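# Flip the green pot's wire handle forward onto the table

## Task

Swing the wire handle of the green pot up over the pot and down on the front side, the side toward the robot arms, so that it rests on the table. The pot must stay upright, in the same spot and facing the same way, and at the end neither hand may touch the handle or the pot.

## Robot and tools

Robot: two arms in a physics simulation, left_arm and right_arm, each ending in a 16-motor four-finger hand (index, middle, ring, thumb). right_arm has a right hand; left_arm has a left hand that mirrors it.

Scene frame: origin at table-top height, halfway between the two arms' nominal bases. +x points out over the table, +y toward left_arm, +z up. Arm names are not image sides. Calibrated bases: left_arm at (-0.012, +0.230, 0) m, right_arm at (-0.029, -0.252, 0) m, both turned very slightly about z. A camera stand sits behind the arms.

Hand point axes (right hand): +z runs along straight fingers toward the tips, +y points out of the palm face, +x runs across the palm away from the thumb. On the left hand +x points toward the thumb. The palm face is at y = -0.062 m; straight fingertips reach about 0.12 to 0.14 m beyond the hand point. A rigid mast on the wrist, on the palm side, can collide with things.

execute_actions(actions, cameras): actions is a list of actions run in order. Each action is 0.5 s: a table of 1 to 15 rows, one row per 1/30 s step. A shorter table keeps its last row for the remaining steps. Each row is one list of 48 numbers in [-1, 1] covering both arms, even if only one moves:
- 0-5: left_arm dx, dy, dz, rx, ry, rz
- 6-21: left hand motor goals
- 22-23: left current_limit, speed
- 24-29: right_arm dx, dy, dz, rx, ry, rz
- 30-45: right hand motor goals
- 46-47: right current_limit, speed

Arm numbers are offsets, not poses. They are measured along the scene frame axes from that arm's Hand target as it was when the action began. Every row of an action counts from that same start, not from the row before. Repeating an offset in a later action moves the arm further. Scale: 1.0 = 0.6 m for dx, dy, dz and 180 degrees for rotation. rx, ry, rz form one rotation vector, applied about the Hand target's position. A translation longer than 1.0 may be shortened. Each step, orientation is clipped to within 40 degrees of the measured orientation. Position wins over orientation when both cannot be reached. The arm may fall short, and its elbow sags under load. An all-zero action re-requests the target; if the hand still rests short, send the gap as a further offset. To stop pushing on something, command the target back past the hand point.

Hand numbers are absolute goal angles, not offsets. Each maps linearly between that hinge's two stops. Order for each hand: index_mcp, index_abd, index_pip, index_dip, middle_mcp, middle_abd, middle_pip, middle_dip, ring_mcp, ring_abd, ring_pip, ring_dip, thumb_cmc, thumb_axl, thumb_mcp, thumb_ipl.

Straight values and effect toward +1:
- mcp -0.75 (knuckle curls toward the palm)
- abd 0.00 (finger swings away from the thumb)
- pip -0.58, dip -0.70 (finger curls)
- thumb_cmc -0.71 (thumb swings in front of the palm)
- thumb_axl -0.68 (thumb rolls)
- thumb_mcp -0.23, thumb_ipl -0.17 (thumb bends)

A 0 is a real goal, not 'no change'. To leave a hand as it is, resend its hand_goal, hand_current_limit and hand_speed.

current_limit runs linearly from 0 mA at -1 to 550 mA at +1 (minimum 11 mA); it caps grip force and hinge speed. speed sets hinge rate to (speed+1)/2 of 8.5 rad/s. Both start at +0.4 and -0.6 and stay as last written. A finger presses only while its goal lies past the object's surface.

cameras: a list of names among cam_head_left, cam_head_right, cam_high (each 672x504), or ["all"], or []. If omitted or null, an empty actions list returns all images; otherwise none. An unknown name invalidates the call. An empty actions list is also a way to just look.

zoom_image(camera, region): enlarges part of the newest image from cam_head_left, cam_head_right or cam_high. region is [x0, y0, x1, y1] in pixels from the top-left corner, at most 504 by 504.

read_manual(section): returns only licence text and does not move anything.

finished_scene(scene=1): ends the scene permanently. The goal must hold with the robot no longer touching anything.

Results: per arm, end_effector_position (m) and end_effector_quat_wxyz in the scene frame. These can be off by a few cm, more at long reach. Hand target is the last commanded pose after clipping; the next offsets count from it. Also reported:
- joint positions, velocities (may read 'within noise') and torques. Torques include the arm's own weight, carry offsets and noise, and joints 3 and 4 wrap at ±28 N m.
- some step-by-step end_effector_position readings.
- per hand: hand_goal, hand_measured, hand_current_ma and hand_state (moving, goal, blocked or overload), plus hand_current_limit and hand_speed.
- motor temperatures.

Sequence: look first with an empty action list. Then move a hand above and behind the handle, hook or pinch the wire, swing it up over the pot toward the arms, and lower it onto the table. Release, back the hand away, check with images, and only then call finished_scene.

Avoid:
- Knocking the pot over, shifting it or rotating it.
- Anything leaving the table.
- Dropping parts or releasing them while they move.
- Hard hits or pushes.
- Any contact or pressing between the two arms or hands; this can end the scene.
- Current held at 495 mA or more for 5 s: the motor shuts down for 10 s.
- Motor heat: 85 °C brings a MOTOR HOT warning, and 100 °C makes the arm go limp for 30-60 s. Heat builds from long stretches, loads and pushing toward poses the arm cannot reach.

The scene keeps running while you think, with the last command held. Loose objects may occasionally get a small push.

Each tool is called in YAML: its name, and indented under it one key for each argument.

## Session

execute_actions:
  actions: []

Scene clock: 0.00 s.
left_arm: end_effector_position=(+0.5225, +0.4752, +0.1689) hand_goal=(-0.754, +0.000, -0.576, -0.696, -0.754, +0.000, -0.576, -0.696, -0.754, +0.000, -0.576, -0.696, -0.714, -0.678, -0.226, -0.168) hand_measured=(-0.754, +0.000, -0.576, -0.696, -0.754, +0.000, -0.576, -0.696, -0.754, +0.000, -0.576, -0.696, -0.714, -0.678, -0.226, -0.168) hand_current_ma=(+0, +0, +0, +0, +0, +0, +0, +0, +0, +0, +0, +0, +0, +0, +0, +0) hand_state=(goal, goal, goal, goal, goal, goal, goal, goal, goal, goal, goal, goal, goal, goal, goal, goal) hand_current_limit=0.40 hand_speed=-0.60 end_effector_quat_wxyz=(+0.324, -0.192, +0.774, +0.509) | right_arm: end_effector_position=(+0.4497, -0.3820, +0.2641) hand_goal=(-0.754, +0.000, -0.576, -0.696, -0.754, +0.000, -0.576, -0.696, -0.754, +0.000, -0.576, -0.696, -0.714, -0.678, -0.226, -0.168) hand_measured=(-0.754, +0.000, -0.576, -0.696, -0.754, +0.000, -0.576, -0.696, -0.754, +0.000, -0.576, -0.696, -0.714, -0.678, -0.226, -0.168) hand_current_ma=(+0, +0, +0, +0, +0, +0, +0, +0, +0, +0, +0, +0, +0, +0, +0, +0) hand_state=(goal, goal, goal, goal, goal, goal, goal, goal, goal, goal, goal, goal, goal, goal, goal, goal) hand_current_limit=0.40 hand_speed=-0.60 end_effector_quat_wxyz=(+0.401, +0.672, +0.622, -0.016)
Joint positions: left_arm=[0.079 1.888 1.171 0.106 -1.075 -1.361] | right_arm=[-0.119 1.128 0.816 -0.61 0.554 -0.18]
Joint velocities: within noise
Joint torques (N m): no reading
Motor temperatures (°C): left_arm=[31 34 33 30 29 33] | right_arm=[33 38 37 34 31 35]
Heat: left arm: hottest shoulder 34 °C; right arm: hottest shoulder 38 °C.
Hand target: left_arm +0.5293, +0.4759, +0.1770; +0.334, -0.198, +0.770, +0.507 | right_arm +0.4566, -0.3826, +0.2833; +0.414, +0.671, +0.615, -0.004

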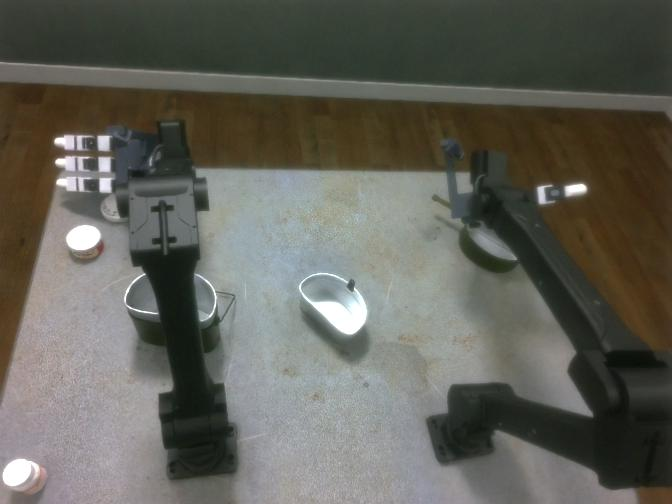

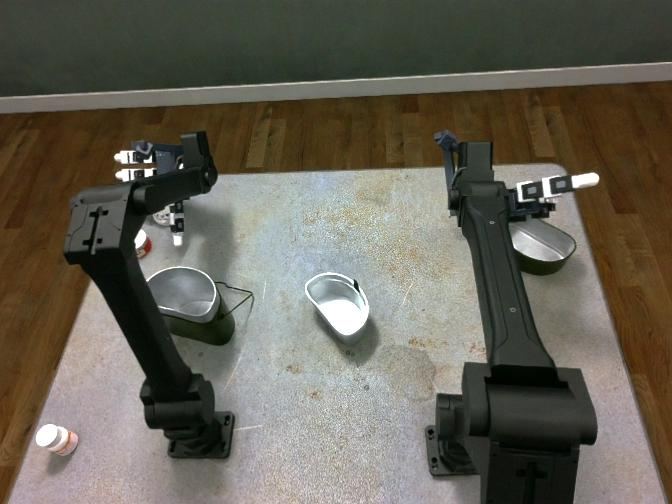

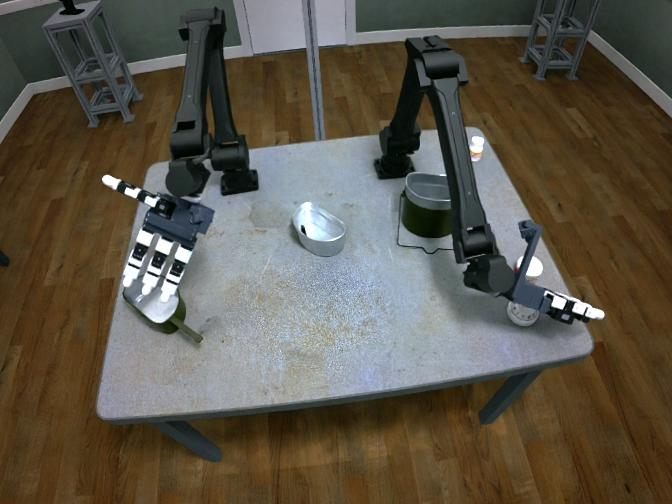

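zoom_image:
  camera: "cam_head_right"
  region: [110, 230, 290, 370]

zoom_image:
  camera: "cam_high"
  region: [360, 140, 520, 270]

zoom_image:
  camera: "cam_head_left"
  region: [90, 250, 270, 380]

Scaled by 2.800 from the camera's 672x504 image, which has a finer 960x720 frame.

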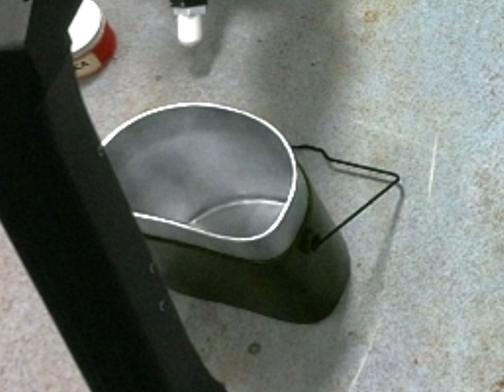

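Scaled by 3.150 from the camera's 672x504 image, which has a finer 960x720 frame.

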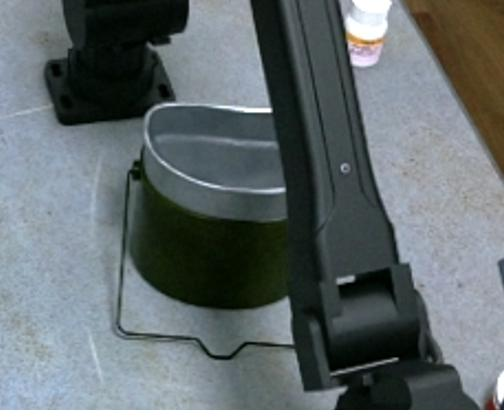

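Scaled by 2.800 from the camera's 672x504 image, which has a finer 960x720 frame.

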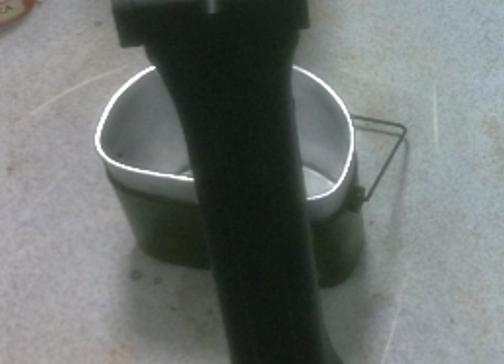

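zoom_image:
  camera: "cam_head_right"
  region: [90, 110, 290, 260]

zoom_image:
  camera: "cam_head_left"
  region: [30, 100, 230, 250]

zoom_image:
  camera: "cam_head_right"
  region: [120, 360, 320, 504]

Scaled by 2.520 from the camera's 672x504 image, which has a finer 960x720 frame.

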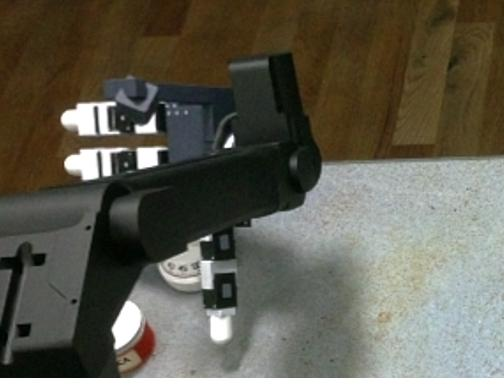

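Scaled by 2.520 from the camera's 672x504 image, which has a finer 960x720 frame.

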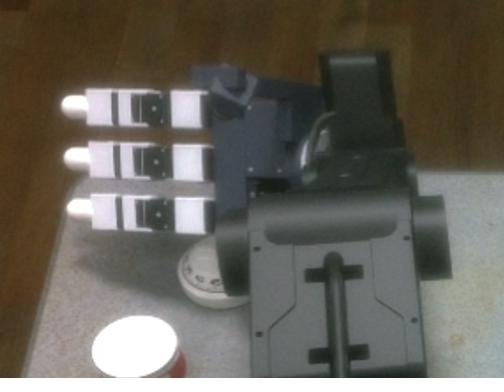

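Scaled by 2.520 from the camera's 672x504 image, which has a finer 960x720 frame.

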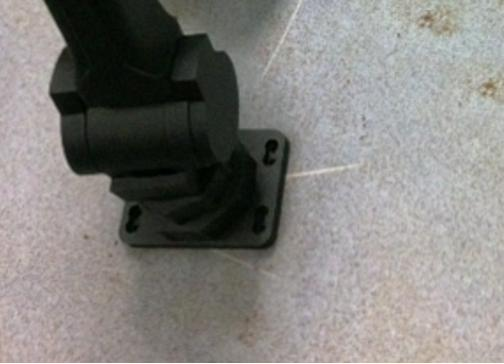

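execute_actions:
  actions:
    - [[0,0,0.0833,0,0,0,-0.754,0,-0.576,-0.696,-0.754,0,-0.576,-0.696,-0.754,0,-0.576,-0.696,-0.714,-0.678,-0.226,-0.168,0.4,-0.6,0,0,0,0,0,0,-0.754,0,-0.576,-0.696,-0.754,0,-0.576,-0.696,-0.754,0,-0.576,-0.696,-0.714,-0.678,-0.226,-0.168,0.4,-0.6]]
    - [[0,0,0.0833,0,0,0,-0.754,0,-0.576,-0.696,-0.754,0,-0.576,-0.696,-0.754,0,-0.576,-0.696,-0.714,-0.678,-0.226,-0.168,0.4,-0.6,0,0,0,0,0,0,-0.754,0,-0.576,-0.696,-0.754,0,-0.576,-0.696,-0.754,0,-0.576,-0.696,-0.714,-0.678,-0.226,-0.168,0.4,-0.6]]
    - [[0,0,0.0833,0,0,0,-0.754,0,-0.576,-0.696,-0.754,0,-0.576,-0.696,-0.754,0,-0.576,-0.696,-0.714,-0.678,-0.226,-0.168,0.4,-0.6,0,0,0,0,0,0,-0.754,0,-0.576,-0.696,-0.754,0,-0.576,-0.696,-0.754,0,-0.576,-0.696,-0.714,-0.678,-0.226,-0.168,0.4,-0.6]]
    - [[-0.0847,0.15,0.0833,0,0,0.0556,-0.754,0,-0.576,-0.696,-0.754,0,-0.576,-0.696,-0.754,0,-0.576,-0.696,-0.714,-0.678,-0.226,-0.168,0.4,-0.6,0,0,0,0,0,0,-0.754,0,-0.576,-0.696,-0.754,0,-0.576,-0.696,-0.754,0,-0.576,-0.696,-0.714,-0.678,-0.226,-0.168,0.4,-0.6]]
    - [[-0.1095,0.1333,0,0,0,0.0556,-0.754,0,-0.576,-0.696,-0.754,0,-0.576,-0.696,-0.754,0,-0.576,-0.696,-0.714,-0.678,-0.226,-0.168,0.4,-0.6,0,0,0,0,0,0,-0.754,0,-0.576,-0.696,-0.754,0,-0.576,-0.696,-0.754,0,-0.576,-0.696,-0.714,-0.678,-0.226,-0.168,0.4,-0.6]]
    - [[-0.131,0.1125,0,0,0,0.0556,-0.754,0,-0.576,-0.696,-0.754,0,-0.576,-0.696,-0.754,0,-0.576,-0.696,-0.714,-0.678,-0.226,-0.168,0.4,-0.6,0,0,0,0,0,0,-0.754,0,-0.576,-0.696,-0.754,0,-0.576,-0.696,-0.754,0,-0.576,-0.696,-0.714,-0.678,-0.226,-0.168,0.4,-0.6]]
    - [[-0.1487,0.0878,0,0,0,0.0556,-0.754,0,-0.576,-0.696,-0.754,0,-0.576,-0.696,-0.754,0,-0.576,-0.696,-0.714,-0.678,-0.226,-0.168,0.4,-0.6,0,0,0,0,0,0,-0.754,0,-0.576,-0.696,-0.754,0,-0.576,-0.696,-0.754,0,-0.576,-0.696,-0.714,-0.678,-0.226,-0.168,0.4,-0.6]]
    - [[-0.1617,0.0608,0,0,0,0.0556,-0.754,0,-0.576,-0.696,-0.754,0,-0.576,-0.696,-0.754,0,-0.576,-0.696,-0.714,-0.678,-0.226,-0.168,0.4,-0.6,0,0,0,0,0,0,-0.754,0,-0.576,-0.696,-0.754,0,-0.576,-0.696,-0.754,0,-0.576,-0.696,-0.714,-0.678,-0.226,-0.168,0.4,-0.6]]
    - [[-0.1698,0.0318,0,0,0,0.0556,-0.754,0,-0.576,-0.696,-0.754,0,-0.576,-0.696,-0.754,0,-0.576,-0.696,-0.714,-0.678,-0.226,-0.168,0.4,-0.6,0,0,0,0,0,0,-0.754,0,-0.576,-0.696,-0.754,0,-0.576,-0.696,-0.754,0,-0.576,-0.696,-0.714,-0.678,-0.226,-0.168,0.4,-0.6]]
  cameras: ["all"]

Scene clock: 146.30 s.
left_arm: end_effector_position=(+0.0420, +0.8128, +0.3497) hand_goal=(-0.754, +0.000, -0.576, -0.696, -0.754, +0.000, -0.576, -0.696, -0.754, +0.000, -0.576, -0.696, -0.714, -0.678, -0.226, -0.168) hand_measured=(-0.762, +0.000, -0.576, -0.696, -0.760, +0.000, -0.576, -0.696, -0.762, +0.000, -0.576, -0.696, -0.720, -0.678, -0.226, -0.168) hand_current_ma=(-16, +0, -1, +0, -13, +0, -1, +0, -17, +0, -1, +0, -11, +1, +0, +0) hand_state=(goal, goal, goal, goal, goal, goal, goal, goal, goal, goal, goal, goal, goal, goal, goal, goal) hand_current_limit=0.40 hand_speed=-0.60 end_effector_quat_wxyz=(-0.014, +0.550, -0.582, -0.599) | right_arm: end_effector_position=(+0.4497, -0.3820, +0.2641) hand_goal=(-0.754, +0.000, -0.576, -0.696, -0.754, +0.000, -0.576, -0.696, -0.754, +0.000, -0.576, -0.696, -0.714, -0.678, -0.226, -0.168) hand_measured=(-0.756, +0.000, -0.576, -0.696, -0.756, +0.000, -0.576, -0.696, -0.756, +0.000, -0.576, -0.696, -0.716, -0.678, -0.226, -0.168) hand_current_ma=(+0, +0, +0, +0, +0, +0, +0, +0, +0, +0, +0, +0, +0, +0, +0, +0) hand_state=(goal, goal, goal, goal, goal, goal, goal, goal, goal, goal, goal, goal, goal, goal, goal, goal) hand_current_limit=0.40 hand_speed=-0.60 end_effector_quat_wxyz=(+0.401, +0.672, +0.622, -0.016)
Joint positions: left_arm=[1.126 1.659 1.39 -0.369 -1.078 -1.359] | right_arm=[-0.119 1.128 0.816 -0.61 0.554 -0.18]
Joint torques (N m): left_arm=[-0.03 -17.96 15.43 0.91 -0.55 0.08] | right_arm=[-0.56 -6.07 10.85 1.73 0.47 -0.07]
Motor temperatures (°C): left_arm=[30 37 38 30 30 31] | right_arm=[32 37 44 33 32 33]
Heat: left arm: hottest elbow 38 °C; right arm: hottest elbow 44 °C.
Hand target: left_arm +0.0459, +0.8216, +0.3767; -0.035, +0.556, -0.567, -0.606 | right_arm +0.4566, -0.3826, +0.2833; +0.414, +0.671, +0.615, -0.004
Off the commanded pose: left_arm 0.029 m, 3 deg | right_arm 0.020 m, 2 deg.
Step readings (end_effector_position of left_arm | right_arm):
0: (+0.5225, +0.4752, +0.1689) | (+0.4497, -0.3820, +0.2641)
1: (+0.5225, +0.4752, +0.1689) | (+0.4497, -0.3820, +0.2641)
2: (+0.5223, +0.4752, +0.1691) | (+0.4497, -0.3820, +0.2641)
4: (+0.5208, +0.4751, +0.1712) | (+0.4497, -0.3820, +0.2641)
8: (+0.5174, +0.4748, +0.1845) | (+0.4497, -0.3820, +0.2641)
15: (+0.5165, +0.4747, +0.2050) | (+0.4497, -0.3820, +0.2641)
16: (+0.5169, +0.4747, +0.2057) | (+0.4497, -0.3820, +0.2641)
17: (+0.5170, +0.4747, +0.2063) | (+0.4497, -0.3820, +0.2641)
19: (+0.5157, +0.4746, +0.2096) | (+0.4497, -0.3820, +0.2641)
23: (+0.5133, +0.4744, +0.2262) | (+0.4497, -0.3820, +0.2641)
30: (+0.5178, +0.4748, +0.2554) | (+0.4497, -0.3820, +0.2641)
31: (+0.5183, +0.4748, +0.2564) | (+0.4497, -0.3820, +0.2641)
32: (+0.5185, +0.4749, +0.2573) | (+0.4497, -0.3820, +0.2641)
34: (+0.5180, +0.4748, +0.2604) | (+0.4497, -0.3820, +0.2641)
38: (+0.5168, +0.4747, +0.2744) | (+0.4497, -0.3820, +0.2641)
45: (+0.5193, +0.4749, +0.3010) | (+0.4497, -0.3820, +0.2641)
46: (+0.5194, +0.4754, +0.3023) | (+0.4497, -0.3820, +0.2641)
47: (+0.5176, +0.4790, +0.3035) | (+0.4497, -0.3820, +0.2641)
49: (+0.5109, +0.4897, +0.3071) | (+0.4497, -0.3820, +0.2641)
53: (+0.4820, +0.5349, +0.3220) | (+0.4497, -0.3820, +0.2641)
60: (+0.4604, +0.5737, +0.3491) | (+0.4497, -0.3820, +0.2641)
61: (+0.4618, +0.5730, +0.3504) | (+0.4497, -0.3820, +0.2641)
62: (+0.4608, +0.5745, +0.3508) | (+0.4497, -0.3820, +0.2641)
64: (+0.4566, +0.5802, +0.3504) | (+0.4497, -0.3820, +0.2641)
68: (+0.4267, +0.6164, +0.3502) | (+0.4497, -0.3820, +0.2641)
75: (+0.3936, +0.6510, +0.3502) | (+0.4497, -0.3820, +0.2641)
76: (+0.3944, +0.6505, +0.3501) | (+0.4497, -0.3820, +0.2641)
77: (+0.3929, +0.6519, +0.3500) | (+0.4497, -0.3820, +0.2641)
79: (+0.3877, +0.6570, +0.3499) | (+0.4497, -0.3820, +0.2641)
83: (+0.3527, +0.6871, +0.3500) | (+0.4497, -0.3820, +0.2641)
90: (+0.3147, +0.7149, +0.3501) | (+0.4497, -0.3820, +0.2641)
91: (+0.3153, +0.7145, +0.3501) | (+0.4497, -0.3820, +0.2641)
92: (+0.3137, +0.7157, +0.3500) | (+0.4497, -0.3820, +0.2641)
94: (+0.3076, +0.7198, +0.3500) | (+0.4497, -0.3820, +0.2641)
98: (+0.2677, +0.7435, +0.3501) | (+0.4497, -0.3820, +0.2641)
105: (+0.2254, +0.7642, +0.3502) | (+0.4497, -0.3820, +0.2641)
106: (+0.2263, +0.7640, +0.3501) | (+0.4497, -0.3820, +0.2641)
107: (+0.2245, +0.7648, +0.3501) | (+0.4497, -0.3820, +0.2641)
109: (+0.2176, +0.7679, +0.3500) | (+0.4497, -0.3820, +0.2641)
113: (+0.1743, +0.7843, +0.3501) | (+0.4497, -0.3820, +0.2641)
120: (+0.1291, +0.7974, +0.3501) | (+0.4497, -0.3820, +0.2641)
121: (+0.1300, +0.7973, +0.3501) | (+0.4497, -0.3820, +0.2641)
122: (+0.1281, +0.7978, +0.3500) | (+0.4497, -0.3820, +0.2641)
124: (+0.1208, +0.7997, +0.3499) | (+0.4497, -0.3820, +0.2641)
128: (+0.0752, +0.8083, +0.3500) | (+0.4497, -0.3820, +0.2641)
135: (+0.0284, +0.8133, +0.3501) | (+0.4497, -0.3820, +0.2641)

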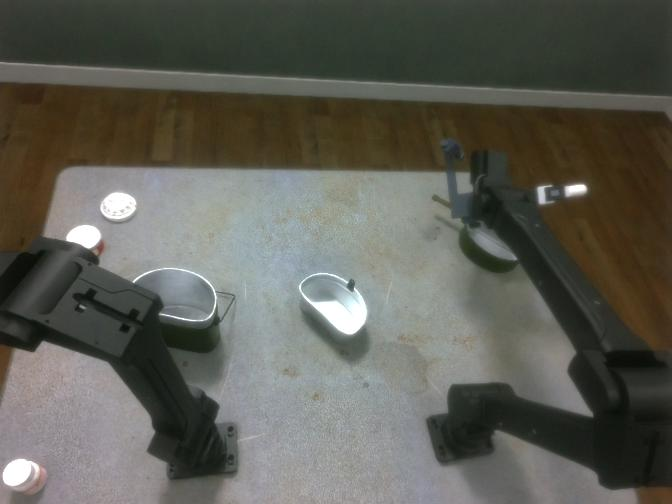

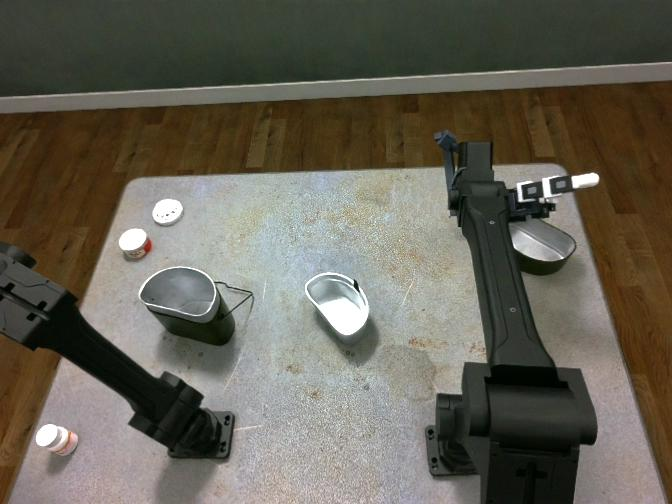

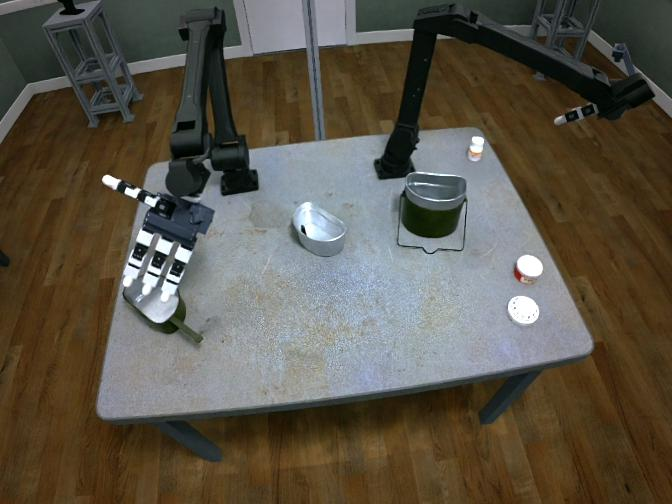

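zoom_image:
  camera: "cam_high"
  region: [360, 120, 510, 270]

zoom_image:
  camera: "cam_head_left"
  region: [110, 240, 260, 370]

zoom_image:
  camera: "cam_head_right"
  region: [120, 240, 270, 370]

Scaled by 3.360 from the camera's 672x504 image, which has a finer 960x720 frame.

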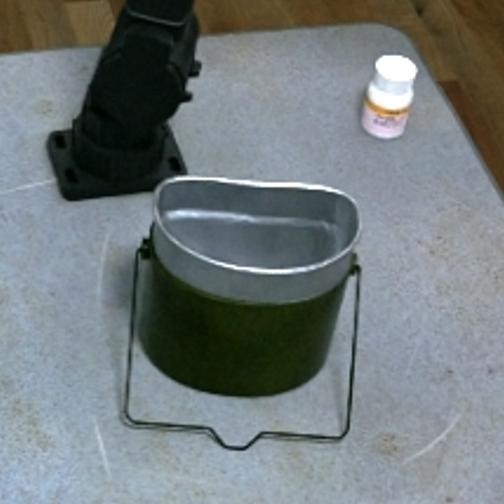

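Scaled by 3.360 from the camera's 672x504 image, which has a finer 960x720 frame.

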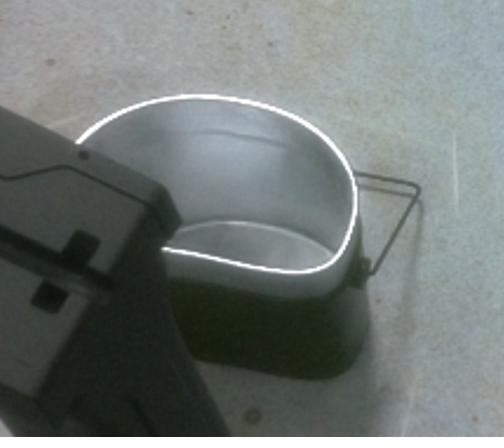

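Scaled by 3.360 from the camera's 672x504 image, which has a finer 960x720 frame.

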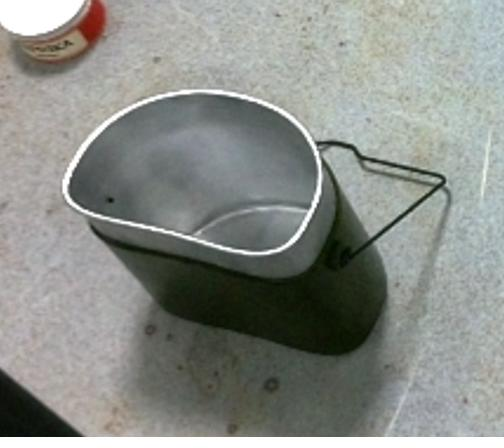

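zoom_image:
  camera: "cam_high"
  region: [90, 130, 290, 330]

zoom_image:
  camera: "cam_high"
  region: [500, 0, 672, 150]

Scaled by 2.520 from the camera's 672x504 image, which has a finer 960x720 frame.

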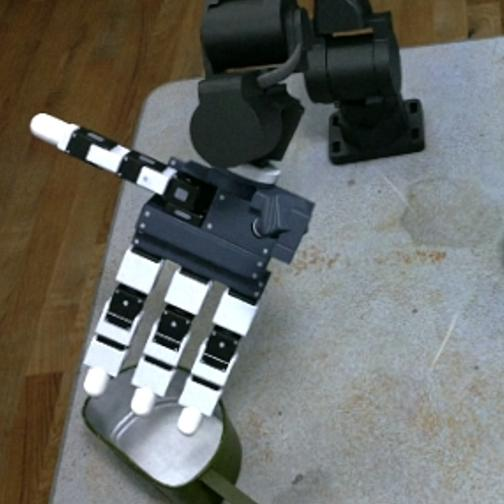

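Scaled by 2.930 from the camera's 672x504 image, which has a finer 960x720 frame.

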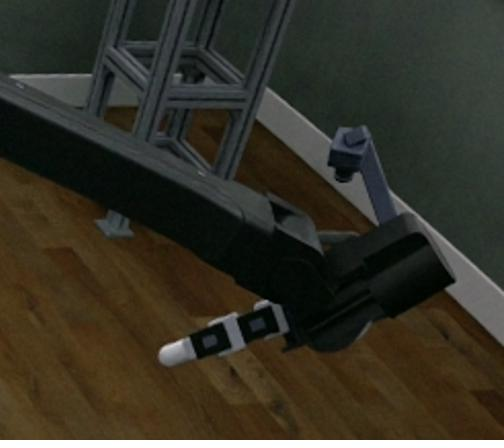

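execute_actions:
  actions:
    - [[-0.1712,-0.0155,0,0,0,0.0556,-0.754,0,-0.576,-0.696,-0.754,0,-0.576,-0.696,-0.754,0,-0.576,-0.696,-0.714,-0.678,-0.226,-0.168,0.4,-0.6,-0.0291,0.0709,0.0417,0.0187,0.0099,0.0536,-0.754,0,-0.576,-0.696,0.753,0,0.591,-0.696,0.753,0,0.591,-0.696,-0.714,-0.678,-0.226,-0.168,0.4,-0.6]]
    - [[-0.1633,-0.0438,0,0,0,0.0556,-0.754,0,-0.576,-0.696,-0.754,0,-0.576,-0.696,-0.754,0,-0.576,-0.696,-0.714,-0.678,-0.226,-0.168,0.4,-0.6,-0.0291,0.0709,0.0417,0.0187,0.0099,0.0536,-0.754,0,-0.576,-0.696,0.753,0,0.591,-0.696,0.753,0,0.591,-0.696,-0.714,-0.678,-0.226,-0.168,0.4,-0.6]]
    - [[-0.1503,-0.0707,0,0,0,0.0556,-0.754,0,-0.576,-0.696,-0.754,0,-0.576,-0.696,-0.754,0,-0.576,-0.696,-0.714,-0.678,-0.226,-0.168,0.4,-0.6,-0.0291,0.0709,0.0417,0.0187,0.0099,0.0536,-0.754,0,-0.576,-0.696,0.753,0,0.591,-0.696,0.753,0,0.591,-0.696,-0.714,-0.678,-0.226,-0.168,0.4,-0.6]]
    - [[-0.1333,-0.0942,0,0,0,0.0556,-0.754,0,-0.576,-0.696,-0.754,0,-0.576,-0.696,-0.754,0,-0.576,-0.696,-0.714,-0.678,-0.226,-0.168,0.4,-0.6,-0.0291,0.0709,0.0217,0.0187,0.0099,0.0536,-0.754,0,-0.576,-0.696,0.753,0,0.591,-0.696,0.753,0,0.591,-0.696,-0.714,-0.678,-0.226,-0.168,0.4,-0.6]]
    - [[-0.1127,-0.114,0,0,0,0.0556,-0.754,0,-0.576,-0.696,-0.754,0,-0.576,-0.696,-0.754,0,-0.576,-0.696,-0.714,-0.678,-0.226,-0.168,0.4,-0.6,-0.0291,0.0709,0.0217,0.0187,0.0099,0.0536,-0.754,0,-0.576,-0.696,0.753,0,0.591,-0.696,0.753,0,0.591,-0.696,-0.714,-0.678,-0.226,-0.168,0.4,-0.6]]
    - [[-0.0893,-0.1298,0,0,0,0.0556,-0.754,0,-0.576,-0.696,-0.754,0,-0.576,-0.696,-0.754,0,-0.576,-0.696,-0.714,-0.678,-0.226,-0.168,0.4,-0.6,-0.0291,0.0709,0.0217,0.0187,0.0099,0.0536,-0.754,0,-0.576,-0.696,0.753,0,0.591,-0.696,0.753,0,0.591,-0.696,-0.714,-0.678,-0.226,-0.168,0.4,-0.6]]
    - [[-0.0638,-0.1407,0,0,0,0.0556,-0.754,0,-0.576,-0.696,-0.754,0,-0.576,-0.696,-0.754,0,-0.576,-0.696,-0.714,-0.678,-0.226,-0.168,0.4,-0.6,-0.0291,0.0709,0.0017,0.0187,0.0099,0.0536,-0.754,0,-0.576,-0.696,0.753,0,0.591,-0.696,0.753,0,0.591,-0.696,-0.714,-0.678,-0.226,-0.168,0.4,-0.6]]
    - [[-0.0377,-0.147,0,0,0,0.0556,-0.754,0,-0.576,-0.696,-0.754,0,-0.576,-0.696,-0.754,0,-0.576,-0.696,-0.714,-0.678,-0.226,-0.168,0.4,-0.6,-0.0291,0.0709,0.0017,0.0187,0.0099,0.0536,-0.754,0,-0.576,-0.696,0.753,0,0.591,-0.696,0.753,0,0.591,-0.696,-0.714,-0.678,-0.226,-0.168,0.4,-0.6]]
  cameras: ["all"]

Scene clock: 284.43 s.
left_arm: end_effector_position=(-0.5114, +0.3693, +0.3707) hand_goal=(-0.754, +0.000, -0.576, -0.696, -0.754, +0.000, -0.576, -0.696, -0.754, +0.000, -0.576, -0.696, -0.714, -0.678, -0.226, -0.168) hand_measured=(-0.762, +0.000, -0.576, -0.696, -0.762, +0.000, -0.576, -0.696, -0.764, +0.000, -0.576, -0.696, -0.720, -0.678, -0.226, -0.168) hand_current_ma=(-17, +0, -1, +0, -14, +0, -1, +0, -19, +0, -1, +0, -11, +1, +0, +0) hand_state=(goal, goal, goal, goal, goal, goal, goal, goal, goal, goal, goal, goal, goal, goal, goal, goal) hand_current_limit=0.40 hand_speed=-0.60 end_effector_quat_wxyz=(+0.369, +0.792, -0.081, -0.480) | right_arm: end_effector_position=(+0.3145, -0.0499, +0.3686) hand_goal=(-0.754, +0.000, -0.576, -0.696, +0.752, +0.000, +0.590, -0.696, +0.752, +0.000, +0.590, -0.696, -0.714, -0.678, -0.226, -0.168) hand_measured=(-0.758, +0.000, -0.576, -0.696, +0.742, +0.000, +0.588, -0.696, +0.700, -0.006, +0.586, -0.698, -0.718, -0.678, -0.224, -0.168) hand_current_ma=(+0, +0, +0, +0, -2, +0, +0, +0, -54, +0, +0, +0, -1, +0, +0, +0) hand_state=(goal, goal, goal, goal, goal, goal, goal, goal, blocked, goal, goal, goal, goal, goal, goal, goal) hand_current_limit=0.40 hand_speed=-0.60 end_effector_quat_wxyz=(+0.081, +0.231, +0.923, +0.296)
Joint positions: left_arm=[2.473 1.494 1.253 -0.422 -1.122 -1.427] | right_arm=[0.207 0.899 1.047 -1.255 -0.433 -0.717]
Joint torques (N m): left_arm=[-0.26 -16.44 10 1.31 -0.57 0.06] | right_arm=[0.56 -2.55 13.49 0.92 -0.53 -0.22]
Motor temperatures (°C): left_arm=[30 37 44 29 30 29] | right_arm=[32 37 45 33 31 32]
Heat: left arm: hottest elbow 44 °C; right arm: hottest elbow 45 °C.
Hand target: left_arm -0.5070, +0.3682, +0.3770; +0.363, +0.791, -0.077, -0.487 | right_arm +0.3168, -0.0423, +0.3996; +0.098, +0.213, +0.922, +0.308
Off the commanded pose: left_arm 0.008 m, 1 deg | right_arm 0.032 m, 3 deg.
Step readings (end_effector_position of left_arm | right_arm):
0: (+0.0420, +0.8128, +0.3497) | (+0.4497, -0.3820, +0.2641)
1: (+0.0415, +0.8128, +0.3497) | (+0.4498, -0.3818, +0.2638)
2: (+0.0388, +0.8130, +0.3496) | (+0.4501, -0.3783, +0.2628)
4: (+0.0256, +0.8132, +0.3500) | (+0.4477, -0.3695, +0.2627)
8: (-0.0270, +0.8129, +0.3513) | (+0.4372, -0.3535, +0.2806)
15: (-0.0706, +0.8096, +0.3527) | (+0.4295, -0.3481, +0.2886)
16: (-0.0694, +0.8099, +0.3526) | (+0.4294, -0.3472, +0.2874)
17: (-0.0710, +0.8096, +0.3530) | (+0.4292, -0.3427, +0.2854)
19: (-0.0780, +0.8081, +0.3539) | (+0.4257, -0.3310, +0.2812)
23: (-0.1221, +0.7980, +0.3595) | (+0.4154, -0.3108, +0.2883)
30: (-0.1664, +0.7846, +0.3662) | (+0.4125, -0.3056, +0.3036)
31: (-0.1657, +0.7850, +0.3661) | (+0.4124, -0.3047, +0.3032)
32: (-0.1676, +0.7844, +0.3660) | (+0.4116, -0.2999, +0.3016)
34: (-0.1748, +0.7815, +0.3656) | (+0.4081, -0.2880, +0.2995)
38: (-0.2165, +0.7626, +0.3665) | (+0.3995, -0.2688, +0.3111)
45: (-0.2556, +0.7436, +0.3696) | (+0.3978, -0.2633, +0.3292)
46: (-0.2549, +0.7440, +0.3697) | (+0.3975, -0.2623, +0.3287)
47: (-0.2568, +0.7427, +0.3696) | (+0.3965, -0.2577, +0.3273)
49: (-0.2633, +0.7370, +0.3685) | (+0.3927, -0.2456, +0.3246)
53: (-0.3010, +0.7099, +0.3675) | (+0.3850, -0.2259, +0.3275)
60: (-0.3349, +0.6858, +0.3694) | (+0.3829, -0.2207, +0.3377)
61: (-0.3342, +0.6864, +0.3695) | (+0.3827, -0.2199, +0.3376)
62: (-0.3358, +0.6847, +0.3694) | (+0.3812, -0.2152, +0.3375)
64: (-0.3413, +0.6778, +0.3685) | (+0.3766, -0.2031, +0.3375)
68: (-0.3737, +0.6445, +0.3679) | (+0.3693, -0.1835, +0.3437)
75: (-0.4014, +0.6162, +0.3699) | (+0.3672, -0.1781, +0.3508)
76: (-0.4009, +0.6168, +0.3700) | (+0.3668, -0.1772, +0.3508)
77: (-0.4022, +0.6150, +0.3699) | (+0.3648, -0.1729, +0.3512)
79: (-0.4066, +0.6069, +0.3689) | (+0.3591, -0.1611, +0.3531)
83: (-0.4327, +0.5687, +0.3682) | (+0.3508, -0.1412, +0.3625)
90: (-0.4538, +0.5374, +0.3703) | (+0.3486, -0.1355, +0.3691)
91: (-0.4534, +0.5381, +0.3703) | (+0.3482, -0.1348, +0.3692)
92: (-0.4543, +0.5361, +0.3702) | (+0.3462, -0.1307, +0.3693)
94: (-0.4575, +0.5273, +0.3694) | (+0.3408, -0.1191, +0.3700)
98: (-0.4764, +0.4852, +0.3687) | (+0.3323, -0.0986, +0.3697)
105: (-0.4910, +0.4524, +0.3707) | (+0.3317, -0.0929, +0.3679)
106: (-0.4906, +0.4532, +0.3708) | (+0.3313, -0.0922, +0.3683)
107: (-0.4912, +0.4511, +0.3706) | (+0.3294, -0.0884, +0.3693)
109: (-0.4931, +0.4415, +0.3697) | (+0.3237, -0.0774, +0.3717)
113: (-0.5043, +0.3969, +0.3690) | (+0.3152, -0.0564, +0.3725)
120: (-0.5125, +0.3639, +0.3709) | (+0.3149, -0.0502, +0.3687)

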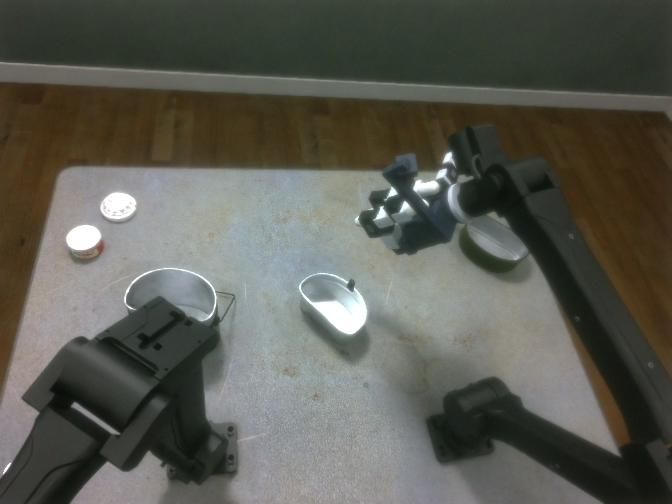

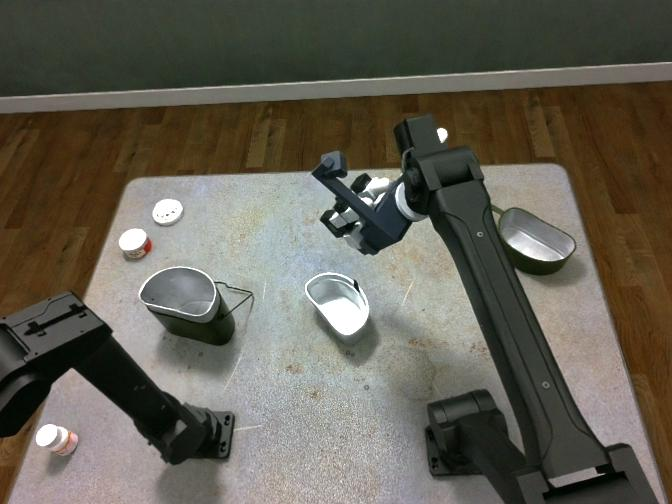

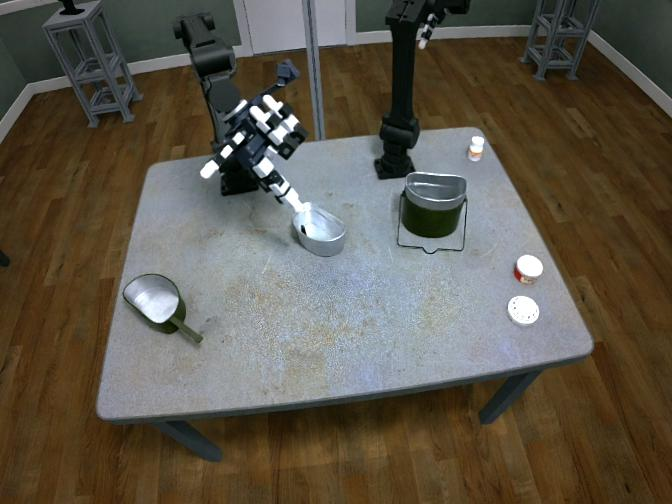

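execute_actions:
  actions:
    - [[-0.0108,-0.1483,0,0,0,0.0556,-0.754,0,-0.576,-0.696,-0.754,0,-0.576,-0.696,-0.754,0,-0.576,-0.696,-0.714,-0.678,-0.226,-0.168,0.4,-0.6,-0.0396,0.0738,0,0.0187,0.0099,0.0536,-0.754,0,-0.576,-0.696,0.753,0,0.591,-0.696,0.753,0,0.591,-0.696,-0.714,-0.678,-0.226,-0.168,0.4,-0.6]]
    - [[0,0,0,0,0,0,-0.754,0,-0.576,-0.696,-0.754,0,-0.576,-0.696,-0.754,0,-0.576,-0.696,-0.714,-0.678,-0.226,-0.168,0.4,-0.6,-0.0396,0.0738,0,0,0,0,-0.754,0,-0.576,-0.696,0.753,0,0.591,-0.696,0.753,0,0.591,-0.696,-0.714,-0.678,-0.226,-0.168,0.4,-0.6]]
    - [[0,0,0,0,0,0,-0.754,0,-0.576,-0.696,-0.754,0,-0.576,-0.696,-0.754,0,-0.576,-0.696,-0.714,-0.678,-0.226,-0.168,0.4,-0.6,-0.0396,0.0738,-0.0667,0,0,0,-0.754,0,-0.576,-0.696,0.753,0,0.591,-0.696,0.753,0,0.591,-0.696,-0.714,-0.678,-0.226,-0.168,0.4,-0.6]]
    - [[0,0,0,0,0,0,-0.754,0,-0.576,-0.696,-0.754,0,-0.576,-0.696,-0.754,0,-0.576,-0.696,-0.714,-0.678,-0.226,-0.168,0.4,-0.6,-0.0396,0.0738,-0.0667,0,0,0,-0.754,0,-0.576,-0.696,0.753,0,0.591,-0.696,0.753,0,0.591,-0.696,-0.714,-0.678,-0.226,-0.168,0.4,-0.6]]
    - [[0,0,0,0,0,0,-0.754,0,-0.576,-0.696,-0.754,0,-0.576,-0.696,-0.754,0,-0.576,-0.696,-0.714,-0.678,-0.226,-0.168,0.4,-0.6,0,0,-0.0792,0,0,0,-0.754,0,-0.576,-0.696,0.753,0,0.591,-0.696,0.753,0,0.591,-0.696,-0.714,-0.678,-0.226,-0.168,0.4,-0.6]]
  cameras: ["all"]

Scene clock: 299.83 s.
left_arm: end_effector_position=(-0.5179, +0.2795, +0.3708) hand_goal=(-0.754, +0.000, -0.576, -0.696, -0.754, +0.000, -0.576, -0.696, -0.754, +0.000, -0.576, -0.696, -0.714, -0.678, -0.226, -0.168) hand_measured=(-0.762, +0.000, -0.576, -0.696, -0.762, +0.000, -0.576, -0.696, -0.764, +0.000, -0.576, -0.696, -0.720, -0.678, -0.226, -0.168) hand_current_ma=(-17, +0, -1, +0, -14, +0, -1, +0, -19, +0, -1, +0, -11, +1, +0, +0) hand_state=(goal, goal, goal, goal, goal, goal, goal, goal, goal, goal, goal, goal, goal, goal, goal, goal) hand_current_limit=0.40 hand_speed=-0.60 end_effector_quat_wxyz=(+0.410, +0.796, -0.012, -0.446) | right_arm: end_effector_position=(+0.2221, +0.1287, +0.2632) hand_goal=(-0.754, +0.000, -0.576, -0.696, +0.752, +0.000, +0.590, -0.696, +0.752, +0.000, +0.590, -0.696, -0.714, -0.678, -0.226, -0.168) hand_measured=(-0.760, +0.000, -0.576, -0.696, +0.746, +0.000, +0.590, -0.696, +0.700, -0.006, +0.586, -0.698, -0.720, -0.678, -0.224, -0.168) hand_current_ma=(-1, +0, +0, +0, -1, +0, +0, +0, -54, -1, +0, +0, -1, +0, +0, +0) hand_state=(goal, goal, goal, goal, goal, goal, goal, goal, blocked, goal, goal, goal, goal, goal, goal, goal) hand_current_limit=0.40 hand_speed=-0.60 end_effector_quat_wxyz=(+0.047, +0.144, +0.933, +0.326)
Joint positions: left_arm=[2.64 1.471 1.231 -0.434 -1.128 -1.438] | right_arm=[0.843 0.974 0.774 -0.733 -0.231 -0.292]
Joint torques (N m): left_arm=[-0.26 -15.97 10 1.33 -0.58 0.07] | right_arm=[0.44 -4.13 9.55 2.48 -0.13 -0.02]
Heat: left arm: hottest elbow 43 °C; right arm: hottest elbow 46 °C.
Hand target: left_arm -0.5135, +0.2792, +0.3768; +0.404, +0.795, -0.008, -0.453 | right_arm +0.2219, +0.1348, +0.2720; +0.052, +0.142, +0.929, +0.338
Off the commanded pose: left_arm 0.007 m, 1 deg | right_arm 0.011 m, 2 deg.
Step readings (end_effector_position of left_arm | right_arm):
0: (-0.5114, +0.3693, +0.3707) | (+0.3145, -0.0499, +0.3687)
1: (-0.5115, +0.3691, +0.3707) | (+0.3142, -0.0494, +0.3689)
2: (-0.5118, +0.3668, +0.3704) | (+0.3119, -0.0461, +0.3701)
4: (-0.5124, +0.3534, +0.3699) | (+0.3048, -0.0353, +0.3729)
8: (-0.5159, +0.3056, +0.3695) | (+0.2921, -0.0128, +0.3734)
15: (-0.5179, +0.2750, +0.3712) | (+0.2909, -0.0061, +0.3685)
16: (-0.5179, +0.2761, +0.3711) | (+0.2907, -0.0058, +0.3684)
17: (-0.5179, +0.2770, +0.3710) | (+0.2900, -0.0043, +0.3670)
19: (-0.5179, +0.2781, +0.3709) | (+0.2844, +0.0058, +0.3659)
23: (-0.5179, +0.2795, +0.3708) | (+0.2641, +0.0349, +0.3684)
30: (-0.5179, +0.2795, +0.3708) | (+0.2647, +0.0397, +0.3700)
31: (-0.5179, +0.2795, +0.3708) | (+0.2654, +0.0397, +0.3701)
32: (-0.5179, +0.2795, +0.3708) | (+0.2671, +0.0414, +0.3703)
34: (-0.5179, +0.2795, +0.3708) | (+0.2648, +0.0526, +0.3709)
38: (-0.5179, +0.2795, +0.3708) | (+0.2431, +0.0809, +0.3597)
45: (-0.5179, +0.2795, +0.3708) | (+0.2439, +0.0860, +0.3514)
46: (-0.5179, +0.2795, +0.3708) | (+0.2449, +0.0861, +0.3518)
47: (-0.5179, +0.2795, +0.3708) | (+0.2466, +0.0874, +0.3506)
49: (-0.5179, +0.2795, +0.3708) | (+0.2426, +0.0964, +0.3459)
53: (-0.5179, +0.2795, +0.3708) | (+0.2170, +0.1206, +0.3225)
60: (-0.5179, +0.2795, +0.3708) | (+0.2195, +0.1294, +0.3112)
61: (-0.5179, +0.2795, +0.3708) | (+0.2201, +0.1295, +0.3116)
62: (-0.5179, +0.2795, +0.3708) | (+0.2211, +0.1301, +0.3108)
64: (-0.5179, +0.2795, +0.3708) | (+0.2223, +0.1312, +0.3048)
68: (-0.5179, +0.2795, +0.3708) | (+0.2198, +0.1270, +0.2740)
75: (-0.5179, +0.2795, +0.3708) | (+0.2216, +0.1282, +0.2622)

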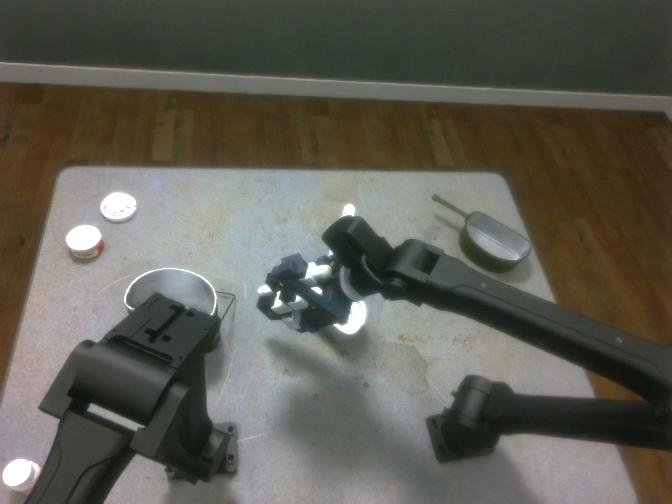

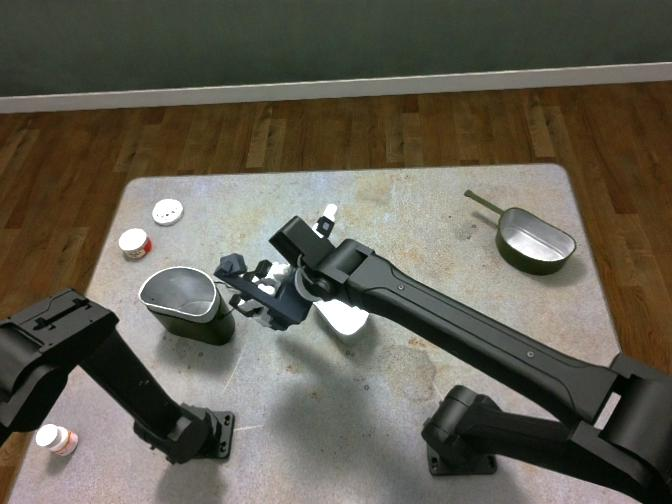

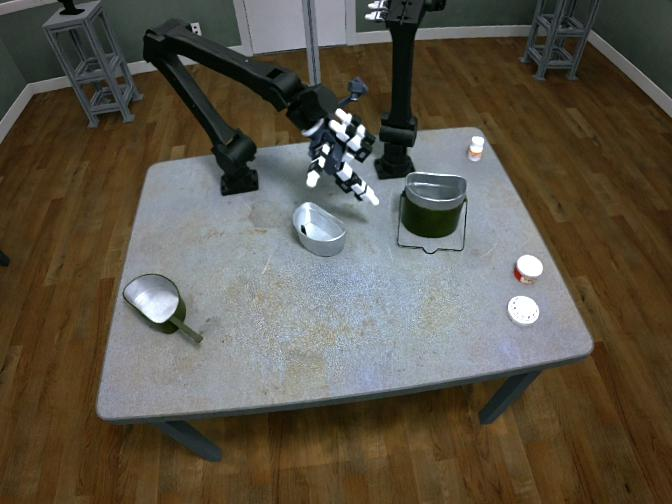

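zoom_image:
  camera: "cam_high"
  region: [290, 60, 490, 260]

zoom_image:
  camera: "cam_head_right"
  region: [170, 200, 370, 350]

zoom_image:
  camera: "cam_head_left"
  region: [170, 200, 370, 350]

Scaled by 2.520 from the camera's 672x504 image, which has a finer 960x720 frame.

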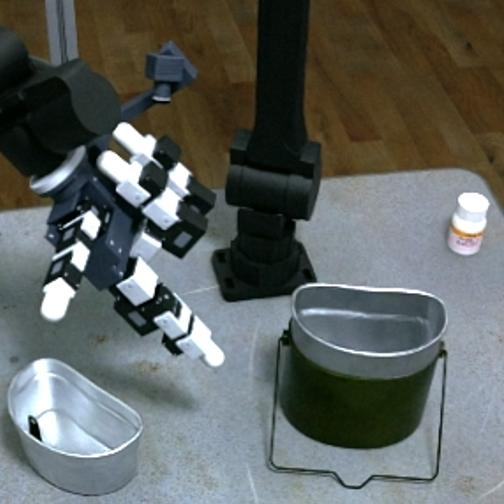

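Scaled by 2.520 from the camera's 672x504 image, which has a finer 960x720 frame.

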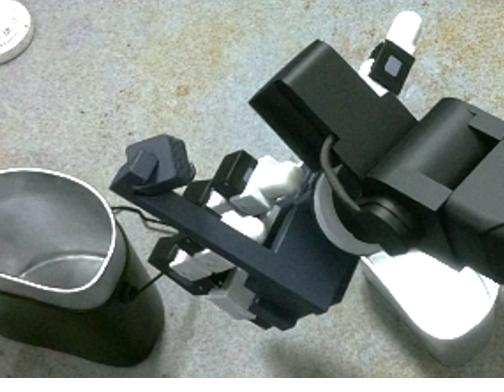

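Scaled by 2.520 from the camera's 672x504 image, which has a finer 960x720 frame.

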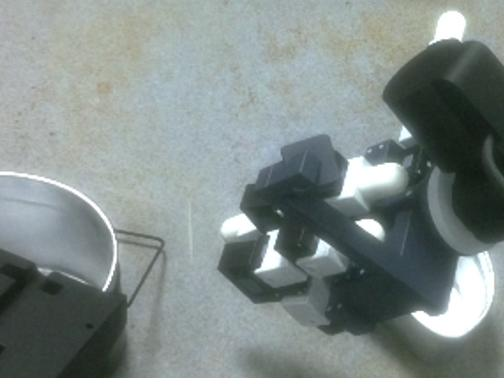

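execute_actions:
  actions:
    - [[0,0,0,0,0,0,-0.754,0,-0.576,-0.696,-0.754,0,-0.576,-0.696,-0.754,0,-0.576,-0.696,-0.714,-0.678,-0.226,-0.168,0.4,-0.6,0,0,-0.04,0,0,0,-0.754,0,-0.576,-0.696,0.753,0,0.591,-0.696,0.753,0,0.591,-0.696,-0.714,-0.678,-0.226,-0.168,0.4,-0.6]]
    - [[0,0,0,0,0,0,-0.754,0,-0.576,-0.696,-0.754,0,-0.576,-0.696,-0.754,0,-0.576,-0.696,-0.714,-0.678,-0.226,-0.168,0.4,-0.6,0,0,-0.04,0,0,0,-0.754,0,-0.576,-0.696,0.753,0,0.591,-0.696,0.753,0,0.591,-0.696,-0.714,-0.678,-0.226,-0.168,0.4,-0.6]]
    - [[0,0,0,0,0,0,-0.754,0,-0.576,-0.696,-0.754,0,-0.576,-0.696,-0.754,0,-0.576,-0.696,-0.714,-0.678,-0.226,-0.168,0.4,-0.6,0,0,-0.04,0,0,0,-0.754,0,-0.576,-0.696,0.753,0,0.591,-0.696,0.753,0,0.591,-0.696,-0.714,-0.678,-0.226,-0.168,0.4,-0.6]]
  cameras: ["all"]

zoom_image:
  camera: "cam_high"
  region: [340, 140, 490, 270]

zoom_image:
  camera: "cam_head_left"
  region: [190, 240, 320, 350]

zoom_image:
  camera: "cam_head_right"
  region: [190, 240, 320, 350]

Scene clock: 311.67 s.
left_arm: end_effector_position=(-0.5179, +0.2795, +0.3708) hand_goal=(-0.754, +0.000, -0.576, -0.696, -0.754, +0.000, -0.576, -0.696, -0.754, +0.000, -0.576, -0.696, -0.714, -0.678, -0.226, -0.168) hand_measured=(-0.762, +0.000, -0.576, -0.696, -0.762, +0.000, -0.576, -0.696, -0.764, +0.000, -0.576, -0.696, -0.720, -0.678, -0.226, -0.168) hand_current_ma=(-17, +0, -1, +0, -14, +0, -1, +0, -19, +0, -1, +0, -11, +1, +0, +0) hand_state=(goal, goal, goal, goal, goal, goal, goal, goal, goal, goal, goal, goal, goal, goal, goal, goal) hand_current_limit=0.40 hand_speed=-0.60 end_effector_quat_wxyz=(+0.410, +0.796, -0.012, -0.446) | right_arm: end_effector_position=(+0.2223, +0.1288, +0.1944) hand_goal=(-0.754, +0.000, -0.576, -0.696, +0.752, +0.000, +0.590, -0.696, +0.752, +0.000, +0.590, -0.696, -0.714, -0.678, -0.226, -0.168) hand_measured=(-0.760, +0.000, -0.576, -0.696, +0.746, +0.000, +0.590, -0.696, +0.700, -0.006, +0.586, -0.698, -0.720, -0.678, -0.224, -0.168) hand_current_ma=(-1, +0, +0, +0, -1, +0, +0, +0, -54, -1, +0, +0, -1, +0, +0, +0) hand_state=(goal, goal, goal, goal, goal, goal, goal, goal, blocked, goal, goal, goal, goal, goal, goal, goal) hand_current_limit=0.40 hand_speed=-0.60 end_effector_quat_wxyz=(+0.049, +0.144, +0.932, +0.329)
Joint positions: left_arm=[2.64 1.471 1.231 -0.434 -1.128 -1.438] | right_arm=[0.843 1.045 0.623 -0.506 -0.231 -0.291]
Joint torques (N m): left_arm=[-0.26 -15.97 9.99 1.33 -0.58 0.07] | right_arm=[0.38 -4.13 8.81 2.47 -0.14 -0.02]
Heat: left arm: hottest elbow 43 °C; right arm: hottest elbow 44 °C.
Hand target: left_arm -0.5135, +0.2792, +0.3768; +0.404, +0.795, -0.008, -0.453 | right_arm +0.2218, +0.1348, +0.1999; +0.051, +0.142, +0.929, +0.338
Off the commanded pose: left_arm 0.007 m, 1 deg | right_arm 0.008 m, 1 deg.
Step readings (end_effector_position of left_arm | right_arm):
0: (-0.5179, +0.2795, +0.3708) | (+0.2221, +0.1287, +0.2632)
1: (-0.5179, +0.2795, +0.3708) | (+0.2221, +0.1287, +0.2632)
2: (-0.5179, +0.2795, +0.3708) | (+0.2224, +0.1290, +0.2632)
4: (-0.5179, +0.2795, +0.3708) | (+0.2229, +0.1297, +0.2617)
8: (-0.5179, +0.2795, +0.3708) | (+0.2219, +0.1284, +0.2500)
15: (-0.5179, +0.2795, +0.3708) | (+0.2222, +0.1287, +0.2426)
16: (-0.5179, +0.2795, +0.3708) | (+0.2223, +0.1288, +0.2428)
17: (-0.5179, +0.2795, +0.3708) | (+0.2226, +0.1292, +0.2427)
19: (-0.5179, +0.2795, +0.3708) | (+0.2230, +0.1297, +0.2405)
23: (-0.5179, +0.2795, +0.3708) | (+0.2219, +0.1283, +0.2262)
30: (-0.5179, +0.2795, +0.3708) | (+0.2220, +0.1285, +0.2175)
31: (-0.5179, +0.2795, +0.3708) | (+0.2222, +0.1288, +0.2181)
32: (-0.5179, +0.2795, +0.3708) | (+0.2225, +0.1291, +0.2180)
34: (-0.5179, +0.2795, +0.3708) | (+0.2231, +0.1298, +0.2165)
38: (-0.5179, +0.2795, +0.3708) | (+0.2222, +0.1288, +0.2028)
45: (-0.5179, +0.2795, +0.3708) | (+0.2220, +0.1285, +0.1938)

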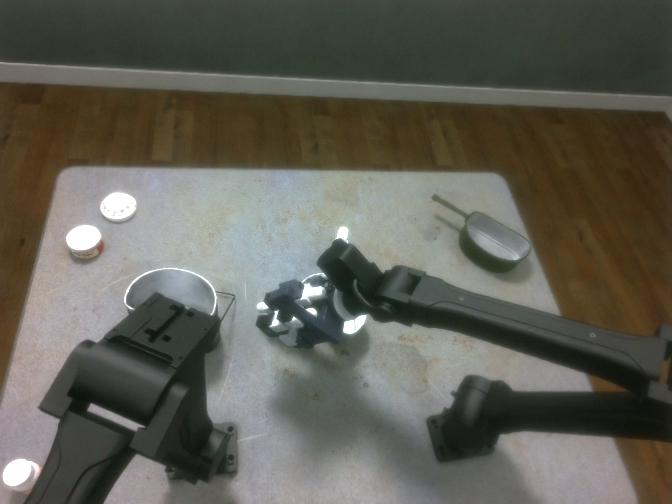

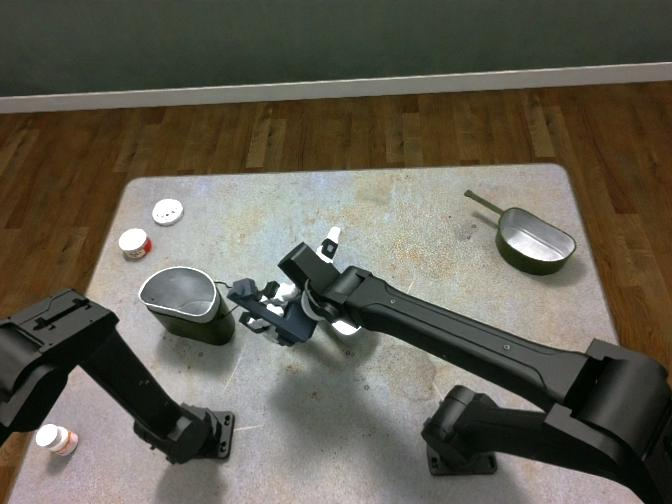

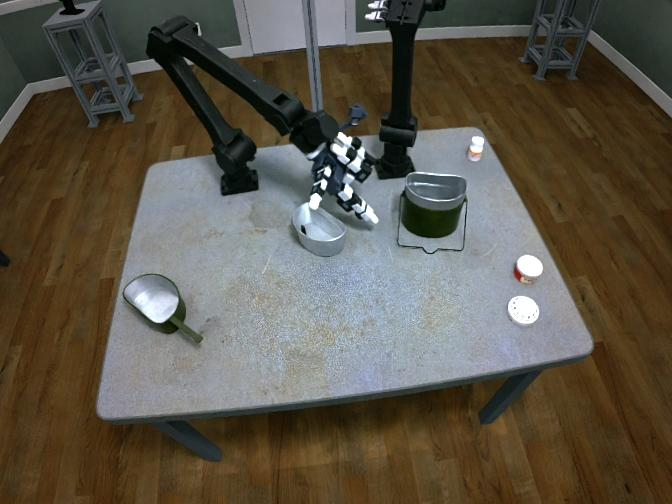

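Scaled by 3.360 from the camera's 672x504 image, which has a finer 960x720 frame.

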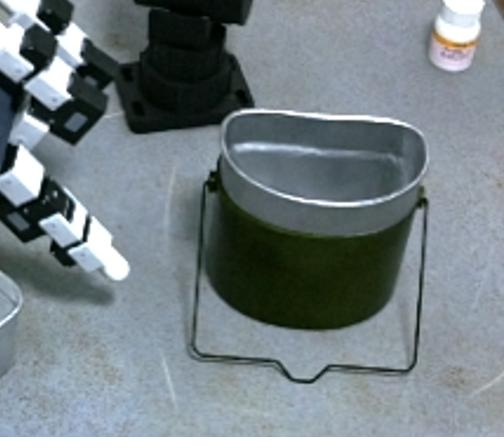

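Scaled by 3.877 from the camera's 672x504 image, which has a finer 960x720 frame.

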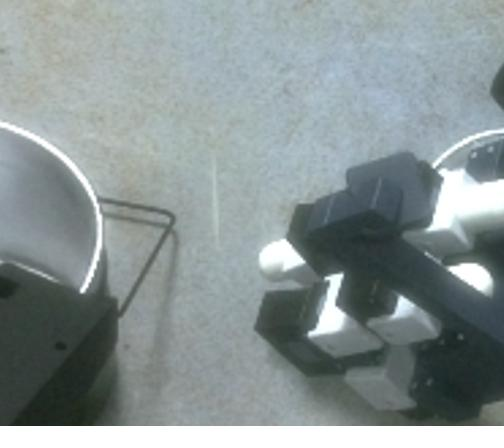

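Scaled by 3.877 from the camera's 672x504 image, which has a finer 960x720 frame.

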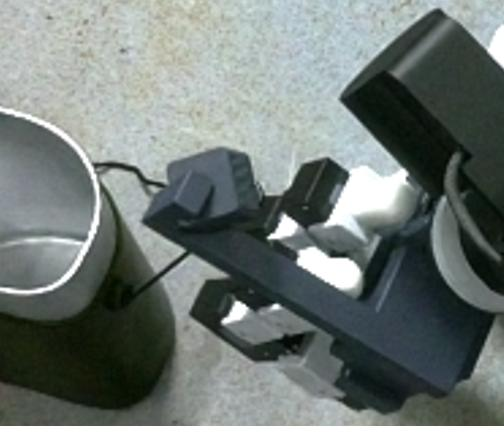

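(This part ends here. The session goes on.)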